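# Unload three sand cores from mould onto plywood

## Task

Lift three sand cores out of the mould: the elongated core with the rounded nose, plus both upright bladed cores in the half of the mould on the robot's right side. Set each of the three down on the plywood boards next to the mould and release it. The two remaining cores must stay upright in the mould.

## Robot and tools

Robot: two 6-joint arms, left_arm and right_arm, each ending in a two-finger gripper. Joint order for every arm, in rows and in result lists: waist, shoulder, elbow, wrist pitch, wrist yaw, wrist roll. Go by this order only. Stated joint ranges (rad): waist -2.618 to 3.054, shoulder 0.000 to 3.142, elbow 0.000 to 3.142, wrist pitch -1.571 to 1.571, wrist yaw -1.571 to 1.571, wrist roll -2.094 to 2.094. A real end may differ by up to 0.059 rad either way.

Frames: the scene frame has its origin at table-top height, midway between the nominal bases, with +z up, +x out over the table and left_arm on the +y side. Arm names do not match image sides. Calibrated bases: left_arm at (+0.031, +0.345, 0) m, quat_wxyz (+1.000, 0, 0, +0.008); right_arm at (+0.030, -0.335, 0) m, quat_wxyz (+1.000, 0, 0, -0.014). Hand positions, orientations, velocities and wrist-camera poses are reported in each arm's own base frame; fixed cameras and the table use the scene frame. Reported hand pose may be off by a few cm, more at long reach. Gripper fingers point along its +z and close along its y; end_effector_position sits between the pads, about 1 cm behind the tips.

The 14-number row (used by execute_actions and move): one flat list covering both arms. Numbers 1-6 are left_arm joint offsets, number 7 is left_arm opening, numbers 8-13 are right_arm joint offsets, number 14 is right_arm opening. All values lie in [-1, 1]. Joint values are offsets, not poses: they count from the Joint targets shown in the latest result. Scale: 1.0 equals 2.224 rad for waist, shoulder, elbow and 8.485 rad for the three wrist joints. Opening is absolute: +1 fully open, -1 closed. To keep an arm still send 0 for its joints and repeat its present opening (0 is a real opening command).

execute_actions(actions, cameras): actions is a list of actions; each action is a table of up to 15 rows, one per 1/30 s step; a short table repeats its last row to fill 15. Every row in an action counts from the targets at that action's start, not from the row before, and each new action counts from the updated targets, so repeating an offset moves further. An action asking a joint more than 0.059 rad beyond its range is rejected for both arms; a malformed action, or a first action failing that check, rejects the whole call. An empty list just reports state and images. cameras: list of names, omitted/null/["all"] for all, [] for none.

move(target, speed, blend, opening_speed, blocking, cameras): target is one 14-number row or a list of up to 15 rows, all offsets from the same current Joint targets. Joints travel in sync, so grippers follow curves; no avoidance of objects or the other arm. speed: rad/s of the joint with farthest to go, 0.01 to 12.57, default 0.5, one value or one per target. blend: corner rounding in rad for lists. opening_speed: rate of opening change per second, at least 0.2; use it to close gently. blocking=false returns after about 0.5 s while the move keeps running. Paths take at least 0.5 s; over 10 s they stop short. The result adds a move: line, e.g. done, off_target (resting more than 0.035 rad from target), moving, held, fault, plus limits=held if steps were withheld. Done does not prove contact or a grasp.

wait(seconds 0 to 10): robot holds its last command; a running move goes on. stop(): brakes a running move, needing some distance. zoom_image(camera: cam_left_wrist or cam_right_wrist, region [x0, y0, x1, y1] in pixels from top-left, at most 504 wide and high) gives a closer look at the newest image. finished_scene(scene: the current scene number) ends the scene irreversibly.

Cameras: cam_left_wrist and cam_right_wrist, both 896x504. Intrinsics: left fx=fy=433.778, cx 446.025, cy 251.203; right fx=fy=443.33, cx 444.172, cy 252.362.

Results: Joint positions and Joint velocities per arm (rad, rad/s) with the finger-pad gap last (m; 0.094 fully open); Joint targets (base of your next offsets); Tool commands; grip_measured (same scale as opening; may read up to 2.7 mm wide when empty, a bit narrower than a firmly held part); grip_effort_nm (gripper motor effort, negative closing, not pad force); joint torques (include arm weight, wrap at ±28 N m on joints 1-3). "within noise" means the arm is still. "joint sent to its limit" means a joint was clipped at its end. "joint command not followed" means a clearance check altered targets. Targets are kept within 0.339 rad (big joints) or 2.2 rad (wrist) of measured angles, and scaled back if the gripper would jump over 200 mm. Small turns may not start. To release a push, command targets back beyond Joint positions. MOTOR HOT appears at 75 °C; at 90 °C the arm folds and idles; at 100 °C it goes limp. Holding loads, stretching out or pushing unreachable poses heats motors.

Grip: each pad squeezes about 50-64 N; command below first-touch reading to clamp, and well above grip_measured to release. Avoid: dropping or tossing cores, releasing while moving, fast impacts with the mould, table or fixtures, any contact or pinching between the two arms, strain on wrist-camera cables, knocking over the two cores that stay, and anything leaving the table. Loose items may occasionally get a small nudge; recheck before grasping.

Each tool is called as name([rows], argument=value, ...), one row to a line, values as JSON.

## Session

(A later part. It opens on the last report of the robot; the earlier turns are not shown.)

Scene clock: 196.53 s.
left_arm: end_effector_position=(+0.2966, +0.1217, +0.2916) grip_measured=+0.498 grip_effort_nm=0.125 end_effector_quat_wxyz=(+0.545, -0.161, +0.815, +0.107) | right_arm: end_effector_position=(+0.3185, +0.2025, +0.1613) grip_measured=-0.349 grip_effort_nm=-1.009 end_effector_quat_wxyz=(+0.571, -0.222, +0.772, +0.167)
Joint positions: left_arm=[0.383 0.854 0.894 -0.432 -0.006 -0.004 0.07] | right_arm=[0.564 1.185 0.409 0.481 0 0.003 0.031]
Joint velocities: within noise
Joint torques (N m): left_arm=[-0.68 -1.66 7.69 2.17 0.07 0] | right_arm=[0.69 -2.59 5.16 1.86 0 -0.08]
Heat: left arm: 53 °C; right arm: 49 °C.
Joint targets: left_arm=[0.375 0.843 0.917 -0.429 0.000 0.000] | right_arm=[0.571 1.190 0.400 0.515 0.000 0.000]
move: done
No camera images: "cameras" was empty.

move([
  [0,0,0,0,0,0,0.5,0,-0.0247,0.0247,0.0083,0,0,-0.7],
  [0,0,0,0,0,0,0.5,0,-0.0773,0.0809,-0.023,0,0,-0.7],
  [0,0,0,0,0,0,0.5,0,-0.0967,0.1461,-0.0448,0,0,-0.7],
], speed=[0.15,0.15,0.2], blend=[0,0.02,0], cameras=["cam_right_wrist"])

Scene clock: 206.63 s.
left_arm: end_effector_position=(+0.2966, +0.1217, +0.2916) grip_measured=+0.498 grip_effort_nm=0.125 end_effector_quat_wxyz=(+0.545, -0.161, +0.815, +0.107) | right_arm: end_effector_position=(+0.3115, +0.1981, +0.2387) grip_measured=-0.350 grip_effort_nm=-1.004 end_effector_quat_wxyz=(+0.566, -0.223, +0.776, +0.165)
Joint positions: left_arm=[0.383 0.854 0.894 -0.432 -0.006 -0.004 0.07] | right_arm=[0.564 1.01 0.663 0.036 0 0.003 0.031]
Joint velocities: within noise
Joint torques (N m): left_arm=[-0.54 -1.7 7.77 2.18 0.11 -0.03] | right_arm=[0.69 -5.23 11.47 2.49 0 -0.07]
Heat: left arm: 52 °C; right arm: 50 °C.
Joint targets: left_arm=[0.375 0.843 0.917 -0.429 0.000 0.000] | right_arm=[0.571 0.975 0.726 0.135 0.000 0.000]
move: off_target (right_arm); right_arm: the wrist pitch is farthest, 0.098 rad from its target
Images, in order (width x height): cam_right_wrist 896x504.

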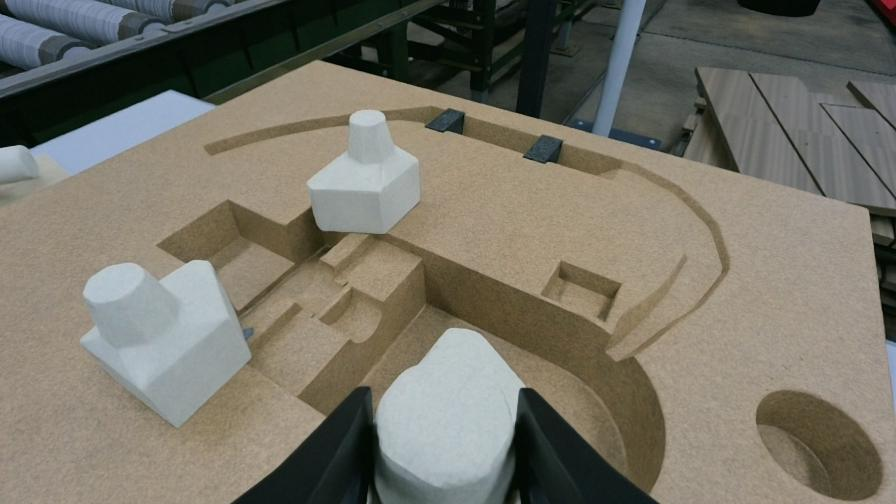

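move(target=[0,0,0,0,0,0,0.5,-0.4816,-0.0697,0.1996,-0.122,0,0,-0.7], speed=0.9, cameras=["cam_right_wrist"])

Scene clock: 216.13 s.
left_arm: end_effector_position=(+0.2966, +0.1217, +0.2916) grip_measured=+0.498 grip_effort_nm=0.129 end_effector_quat_wxyz=(+0.545, -0.161, +0.815, +0.107) | right_arm: end_effector_position=(+0.2256, -0.1213, +0.2823) grip_measured=-0.350 grip_effort_nm=-1.004 end_effector_quat_wxyz=(+0.417, +0.223, +0.875, -0.107)
Joint positions: left_arm=[0.383 0.854 0.894 -0.432 -0.006 -0.004 0.07] | right_arm=[-0.493 0.836 1.118 -0.964 0.005 0.004 0.031]
Joint velocities: within noise
Joint torques (N m): left_arm=[-0.59 -1.74 7.73 2.16 0.1 0] | right_arm=[-0.54 -1.5 9.59 1.92 -0.06 -0.08]
Heat: left arm: 52 °C; right arm: 53 °C.
Joint targets: left_arm=[0.375 0.843 0.917 -0.429 0.000 0.000] | right_arm=[-0.500 0.820 1.169 -0.900 0.000 0.000]
move: off_target (right_arm); right_arm: the wrist pitch is farthest, 0.064 rad from its target
Images, in order (width x height): cam_right_wrist 896x504.

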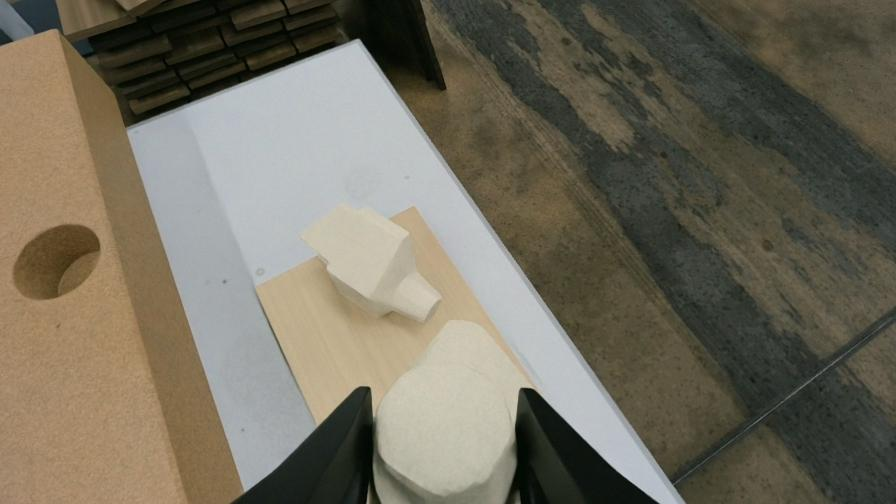

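zoom_image(camera="cam_right_wrist", region=[220, 160, 560, 400])

Scaled by 1.482.

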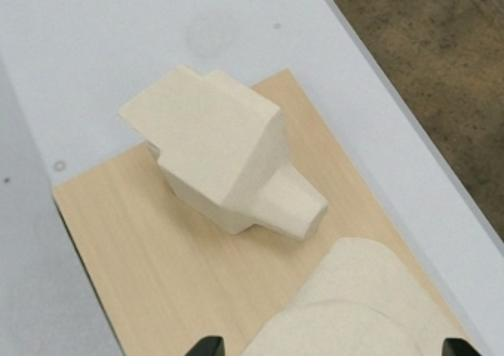

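move([
  [0,0,0,0,0,0,0.5,-0.0351,-0.1012,-0.2806,0.0418,0,0.2157,-0.7],
  [0,0,0,0,0,0,0.5,-0.0351,-0.1102,-0.4065,0.0722,0,0.2157,-0.7],
], speed=[0.8,0.3], cameras=["cam_right_wrist"])

Scene clock: 237.43 s.
left_arm: end_effector_position=(+0.2966, +0.1217, +0.2916) grip_measured=+0.498 grip_effort_nm=0.120 end_effector_quat_wxyz=(+0.545, -0.161, +0.815, +0.107) | right_arm: end_effector_position=(+0.2023, -0.1295, +0.0763) grip_measured=-0.351 grip_effort_nm=-0.999 end_effector_quat_wxyz=(+0.335, +0.848, +0.336, +0.238)
Joint positions: left_arm=[0.383 0.854 0.894 -0.432 -0.006 -0.004 0.07] | right_arm=[-0.57 0.596 0.259 -0.387 0.005 1.815 0.03]
Joint velocities: within noise
Joint torques (N m): left_arm=[-0.65 -1.69 7.76 2.17 0.11 0] | right_arm=[-0.68 -1.32 6.71 2.23 -0.05 0.14]
Heat: left arm: 50 °C; right arm: 52 °C.
Joint targets: left_arm=[0.375 0.843 0.917 -0.429 0.000 0.000] | right_arm=[-0.578 0.575 0.265 -0.287 0.000 1.830]
move: off_target (right_arm); right_arm: the wrist pitch is farthest, 0.100 rad from its target
Images, in order (width x height): cam_right_wrist 896x504.

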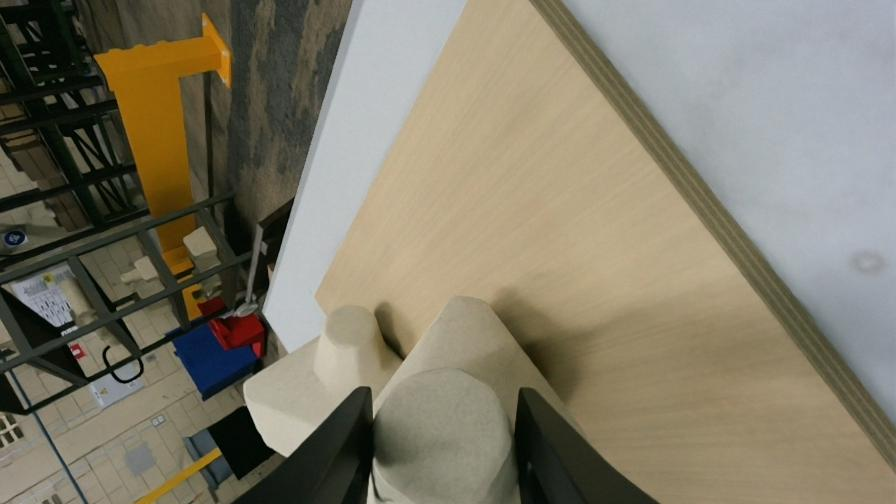

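move(target=[0,0,0,0,0,0,0.5,0,0.009,-0.036,0.0121,0,0,-0.7], speed=0.12, cameras=["cam_right_wrist"])

Scene clock: 245.73 s.
left_arm: end_effector_position=(+0.2966, +0.1217, +0.2916) grip_measured=+0.498 grip_effort_nm=0.129 end_effector_quat_wxyz=(+0.545, -0.161, +0.815, +0.107) | right_arm: end_effector_position=(+0.2074, -0.1327, +0.0672) grip_measured=-0.351 grip_effort_nm=-1.009 end_effector_quat_wxyz=(+0.353, +0.839, +0.330, +0.252)
Joint positions: left_arm=[0.383 0.854 0.894 -0.432 -0.006 -0.004 0.07] | right_arm=[-0.57 0.6 0.185 -0.259 0.004 1.819 0.03]
Joint velocities: within noise
Joint torques (N m): left_arm=[-0.59 -1.74 7.68 2.18 0.07 -0.01] | right_arm=[-0.68 -0.06 6.3 2.03 -0.04 0.1]
Heat: left arm: 50 °C; right arm: 54 °C.
Joint targets: left_arm=[0.375 0.843 0.917 -0.429 0.000 0.000] | right_arm=[-0.578 0.594 0.185 -0.185 0.000 1.830]
move: off_target (right_arm); right_arm: the wrist pitch is farthest, 0.075 rad from its target
Images, in order (width x height): cam_right_wrist 896x504.

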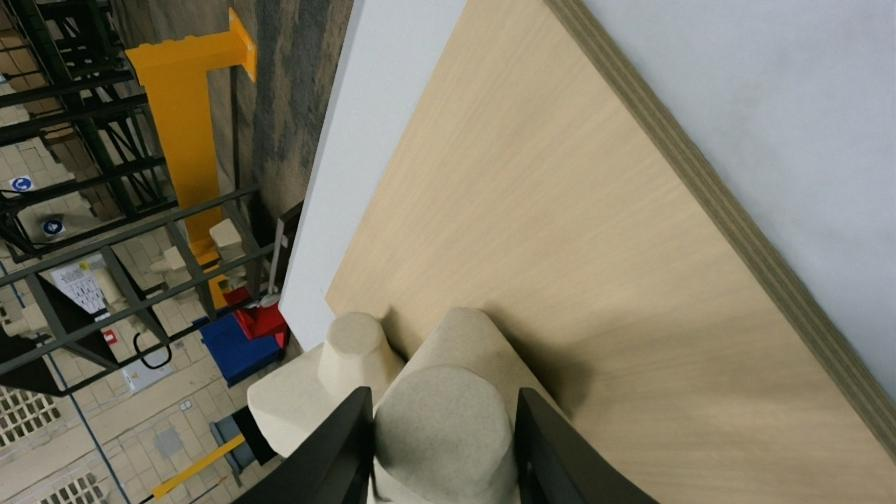

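move(target=[0,0,0,0,0,0,0.5,0,0.002,-0.0135,0.0042,0,0,-0.7], speed=0.1, cameras=["cam_right_wrist"])

Scene clock: 249.33 s.
left_arm: end_effector_position=(+0.2966, +0.1217, +0.2916) grip_measured=+0.498 grip_effort_nm=0.125 end_effector_quat_wxyz=(+0.545, -0.161, +0.815, +0.107) | right_arm: end_effector_position=(+0.2089, -0.1336, +0.0641) grip_measured=-0.351 grip_effort_nm=-1.009 end_effector_quat_wxyz=(+0.359, +0.835, +0.328, +0.257)
Joint positions: left_arm=[0.383 0.854 0.894 -0.432 -0.006 -0.004 0.07] | right_arm=[-0.57 0.601 0.157 -0.212 0.004 1.821 0.03]
Joint velocities: within noise
Joint torques (N m): left_arm=[-0.58 -1.65 7.72 2.19 0.1 -0.01] | right_arm=[-0.66 0.27 6 1.95 -0.04 0.06]
Heat: left arm: 50 °C; right arm: 54 °C.
Joint targets: left_arm=[0.375 0.843 0.917 -0.429 0.000 0.000] | right_arm=[-0.578 0.599 0.155 -0.149 0.000 1.830]
move: off_target (right_arm); right_arm: the wrist pitch is farthest, 0.062 rad from its target
Images, in order (width x height): cam_right_wrist 896x504.

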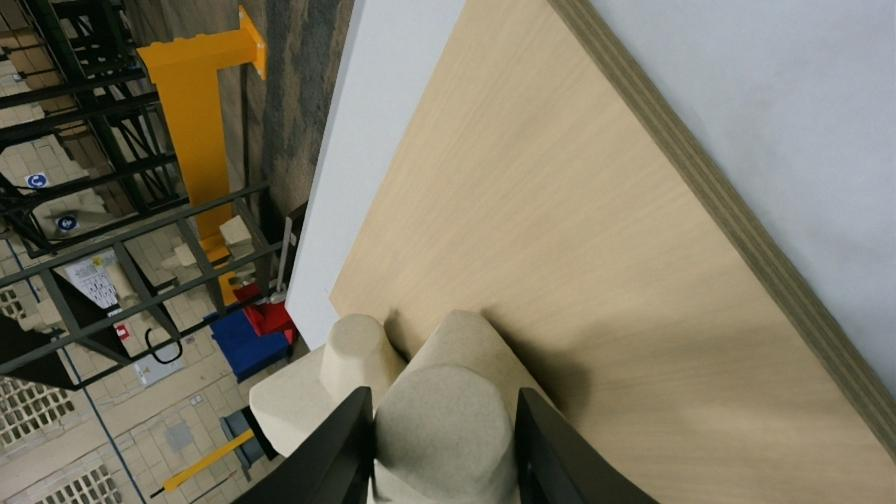

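move([
  [0,0,0,0,0,0,0.5,0,0,-0.002,-0.0042,0,0,-0.7],
  [0,0,0,0,0,0,0.5,0,0,-0.002,-0.0042,0,0,-0.2],
], speed=0.12, opening_speed=0.3, cameras=["cam_right_wrist"])

Scene clock: 254.83 s.
left_arm: end_effector_position=(+0.2966, +0.1217, +0.2916) grip_measured=+0.498 grip_effort_nm=0.115 end_effector_quat_wxyz=(+0.545, -0.161, +0.815, +0.107) | right_arm: end_effector_position=(+0.2083, -0.1321, +0.0617) grip_measured=-0.203 grip_effort_nm=0.164 end_effector_quat_wxyz=(+0.355, +0.837, +0.328, +0.258)
Joint positions: left_arm=[0.383 0.854 0.894 -0.432 -0.006 -0.004 0.07] | right_arm=[-0.57 0.601 0.153 -0.215 -0.001 1.825 0.037]
Joint velocities: within noise
Joint torques (N m): left_arm=[-0.62 -1.65 7.69 2.17 0.09 -0.01] | right_arm=[-0.65 0.29 6 1.61 0.01 0.02]
Heat: left arm: 50 °C; right arm: 53 °C.
Joint targets: left_arm=[0.375 0.843 0.917 -0.429 0.000 0.000] | right_arm=[-0.578 0.599 0.151 -0.184 0.000 1.830]
move: done
Images, in order (width x height): cam_right_wrist 896x504.

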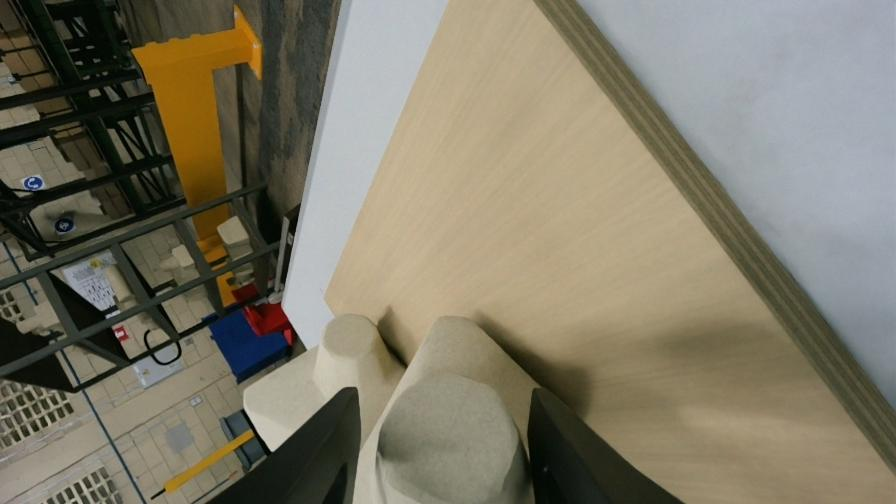

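move(target=[0,0,0,0,0,0,0.5,0,0,0,0,0,0,0.2], opening_speed=0.3, cameras=["cam_right_wrist"])

Scene clock: 258.93 s.
left_arm: end_effector_position=(+0.2966, +0.1217, +0.2916) grip_measured=+0.498 grip_effort_nm=0.125 end_effector_quat_wxyz=(+0.545, -0.161, +0.815, +0.107) | right_arm: end_effector_position=(+0.2083, -0.1321, +0.0617) grip_measured=+0.197 grip_effort_nm=0.173 end_effector_quat_wxyz=(+0.355, +0.837, +0.328, +0.258)
Joint positions: left_arm=[0.383 0.854 0.894 -0.432 -0.006 -0.004 0.07] | right_arm=[-0.57 0.601 0.153 -0.215 -0.001 1.825 0.056]
Joint velocities: within noise
Joint torques (N m): left_arm=[-0.68 -1.7 7.68 2.17 0.08 0] | right_arm=[-0.66 0.28 6 1.62 0 0.01]
Heat: left arm: 50 °C; right arm: 53 °C.
Joint targets: left_arm=[0.375 0.843 0.917 -0.429 0.000 0.000] | right_arm=[-0.578 0.599 0.151 -0.184 0.000 1.830]
move: done
Images, in order (width x height): cam_right_wrist 896x504.

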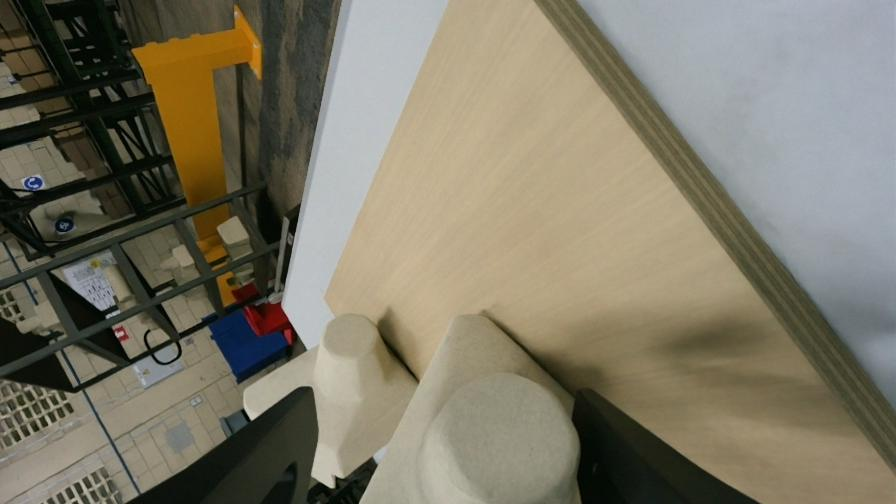

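move(target=[0,0,0,0,0,0,0.5,0,0,-0.009,0.0024,0,0,0.2], speed=0.1, cameras=["cam_right_wrist"])

Scene clock: 263.63 s.
left_arm: end_effector_position=(+0.2966, +0.1217, +0.2916) grip_measured=+0.498 grip_effort_nm=0.125 end_effector_quat_wxyz=(+0.545, -0.161, +0.815, +0.107) | right_arm: end_effector_position=(+0.2075, -0.1314, +0.0578) grip_measured=+0.197 grip_effort_nm=0.168 end_effector_quat_wxyz=(+0.354, +0.837, +0.328, +0.258)
Joint positions: left_arm=[0.383 0.854 0.894 -0.432 -0.006 -0.004 0.07] | right_arm=[-0.57 0.601 0.139 -0.203 -0.002 1.826 0.056]
Joint velocities: within noise
Joint torques (N m): left_arm=[-0.58 -1.73 7.73 2.18 0.09 -0.03] | right_arm=[-0.65 0.29 5.55 1.7 0.01 0.02]
Heat: left arm: 50 °C; right arm: 52 °C.
Joint targets: left_arm=[0.375 0.843 0.917 -0.429 0.000 0.000] | right_arm=[-0.578 0.599 0.131 -0.164 0.000 1.830]
move: off_target (right_arm); right_arm: the wrist pitch is farthest, 0.039 rad from its target
Images, in order (width x height): cam_right_wrist 896x504.

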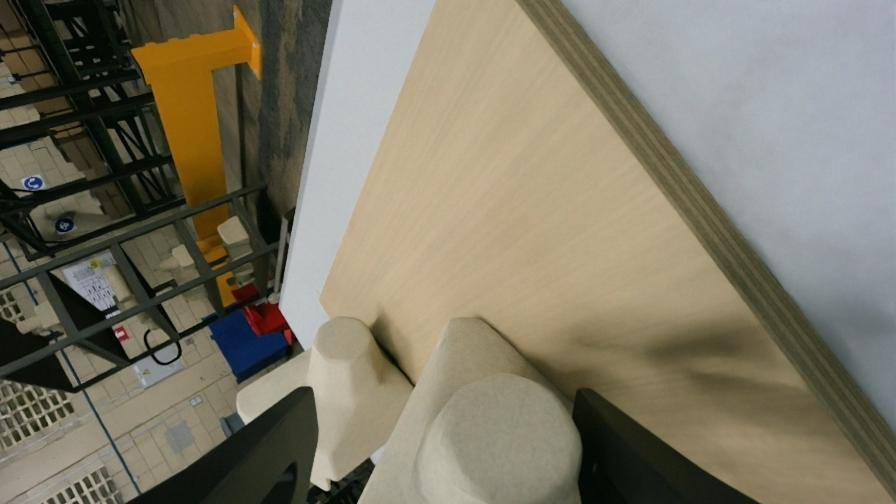

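move(target=[0,0,0,0,0,0,0.5,0,0,-0.0095,0.0024,0,0,0.2], speed=0.1, cameras=["cam_right_wrist"])

Scene clock: 269.67 s.
left_arm: end_effector_position=(+0.2966, +0.1217, +0.2916) grip_measured=+0.498 grip_effort_nm=0.129 end_effector_quat_wxyz=(+0.545, -0.161, +0.815, +0.107) | right_arm: end_effector_position=(+0.2081, -0.1318, +0.0555) grip_measured=+0.197 grip_effort_nm=0.168 end_effector_quat_wxyz=(+0.358, +0.835, +0.327, +0.261)
Joint positions: left_arm=[0.383 0.854 0.894 -0.432 -0.006 -0.004 0.07] | right_arm=[-0.57 0.601 0.12 -0.172 -0.002 1.826 0.056]
Joint velocities: within noise
Joint torques (N m): left_arm=[-0.61 -1.76 7.71 2.18 0.09 0] | right_arm=[-0.65 0.34 5.31 1.6 0.01 0]
Heat: left arm: 49 °C; right arm: 52 °C.
Joint targets: left_arm=[0.375 0.843 0.917 -0.429 0.000 0.000] | right_arm=[-0.578 0.599 0.109 -0.144 0.000 1.830]
move: done
Images, in order (width x height): cam_right_wrist 896x504.

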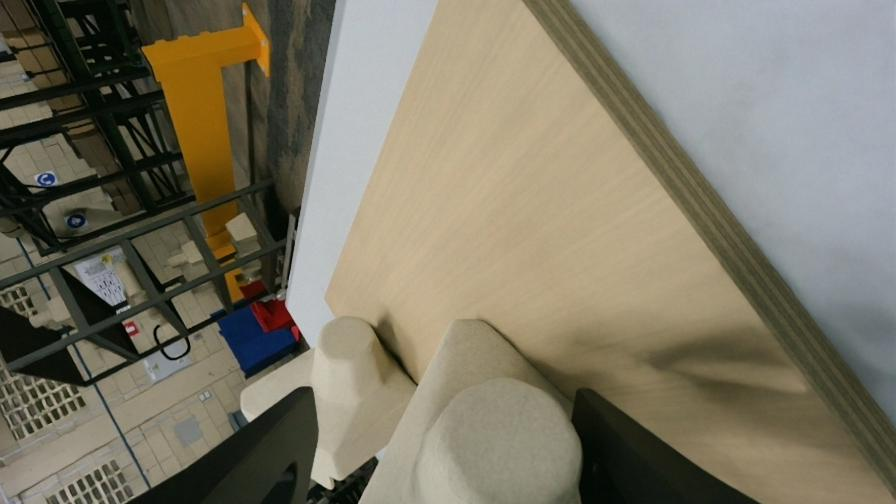

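zoom_image(camera="cam_right_wrist", region=[300, 300, 680, 504])

Scaled by 1.326.

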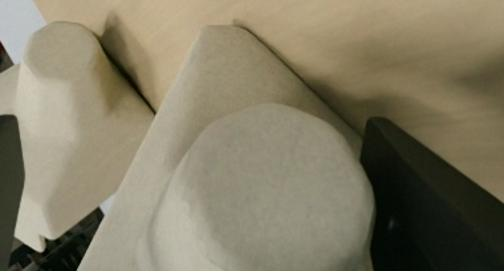

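move([
  [0,0,0,0,0,0,0.5,0,-0.031,0.0135,-0.0117,0,0,0.2],
  [0,0,0,0,0,0,0.5,0,-0.1012,0.031,-0.0346,0,0,0.2],
  [0,0,0,0,0,0,0.5,0,-0.1556,0.0535,-0.0549,0,0,0.2],
], speed=0.25, blend=0.02, cameras=["cam_right_wrist"])

Scene clock: 285.93 s.
left_arm: end_effector_position=(+0.2966, +0.1217, +0.2916) grip_measured=+0.498 grip_effort_nm=0.125 end_effector_quat_wxyz=(+0.545, -0.161, +0.815, +0.107) | right_arm: end_effector_position=(+0.1782, -0.1127, +0.0758) grip_measured=+0.197 grip_effort_nm=0.168 end_effector_quat_wxyz=(+0.354, +0.837, +0.328, +0.258)
Joint positions: left_arm=[0.383 0.854 0.894 -0.432 -0.006 -0.004 0.07] | right_arm=[-0.57 0.264 0.195 -0.596 -0.002 1.827 0.056]
Joint velocities: within noise
Joint torques (N m): left_arm=[-0.51 -1.73 7.72 2.21 0.09 -0.03] | right_arm=[-0.66 0.81 8.81 1.23 0.01 0]
Heat: left arm: 49 °C; right arm: 50 °C.
Joint targets: left_arm=[0.375 0.843 0.917 -0.429 0.000 0.000] | right_arm=[-0.578 0.253 0.229 -0.609 0.000 1.830]
move: done
Images, in order (width x height): cam_right_wrist 896x504.

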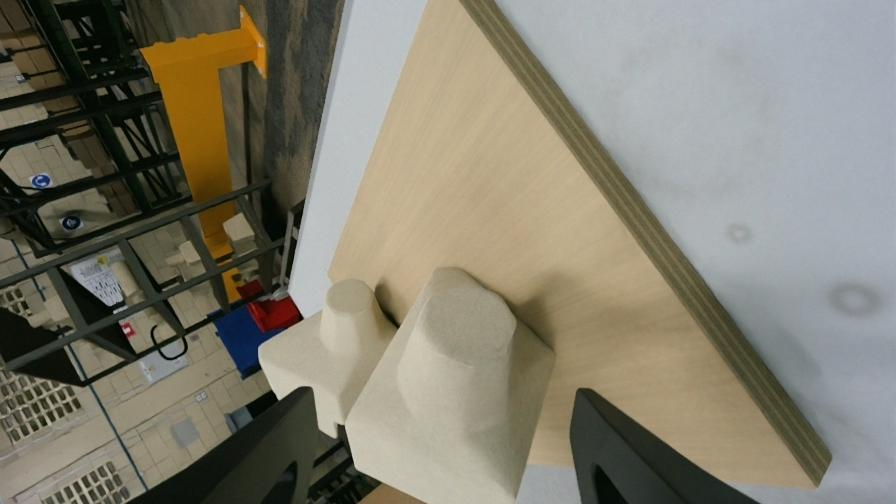

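move([
  [0,0,0,0,0,0,0.5,0,-0.0238,0.2567,-0.0461,0,0,0.2],
  [0,0,0,0,0,0,0.5,0.05,0.1575,0.4591,-0.0991,0,-0.2157,0.2],
], speed=[0.6,0.9], blend=[0.05,0], cameras=["cam_right_wrist"])

Scene clock: 296.37 s.
left_arm: end_effector_position=(+0.2966, +0.1217, +0.2916) grip_measured=+0.498 grip_effort_nm=0.129 end_effector_quat_wxyz=(+0.545, -0.161, +0.815, +0.107) | right_arm: end_effector_position=(+0.1225, -0.0614, +0.2773) grip_measured=+0.197 grip_effort_nm=0.159 end_effector_quat_wxyz=(+0.361, +0.221, +0.902, -0.085)
Joint positions: left_arm=[0.383 0.854 0.894 -0.432 -0.006 -0.004 0.07] | right_arm=[-0.475 0.596 1.224 -1.439 -0.002 0.007 0.056]
Joint velocities: within noise
Joint torques (N m): left_arm=[-0.57 -1.73 7.69 2.19 0.08 -0.02] | right_arm=[0.7 3.06 6.23 1.09 0.02 -0.14]
Heat: left arm: 49 °C; right arm: 49 °C.
Joint targets: left_arm=[0.375 0.843 0.917 -0.429 0.000 0.000] | right_arm=[-0.467 0.603 1.250 -1.451 0.000 0.000]
move: done
Images, in order (width x height): cam_right_wrist 896x504.

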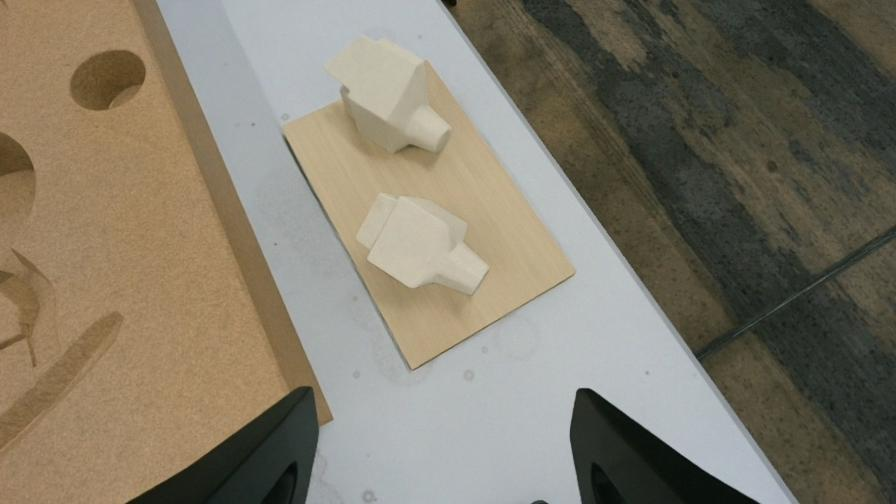

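finished_scene(scene=2)

The scene is finished: the task was done.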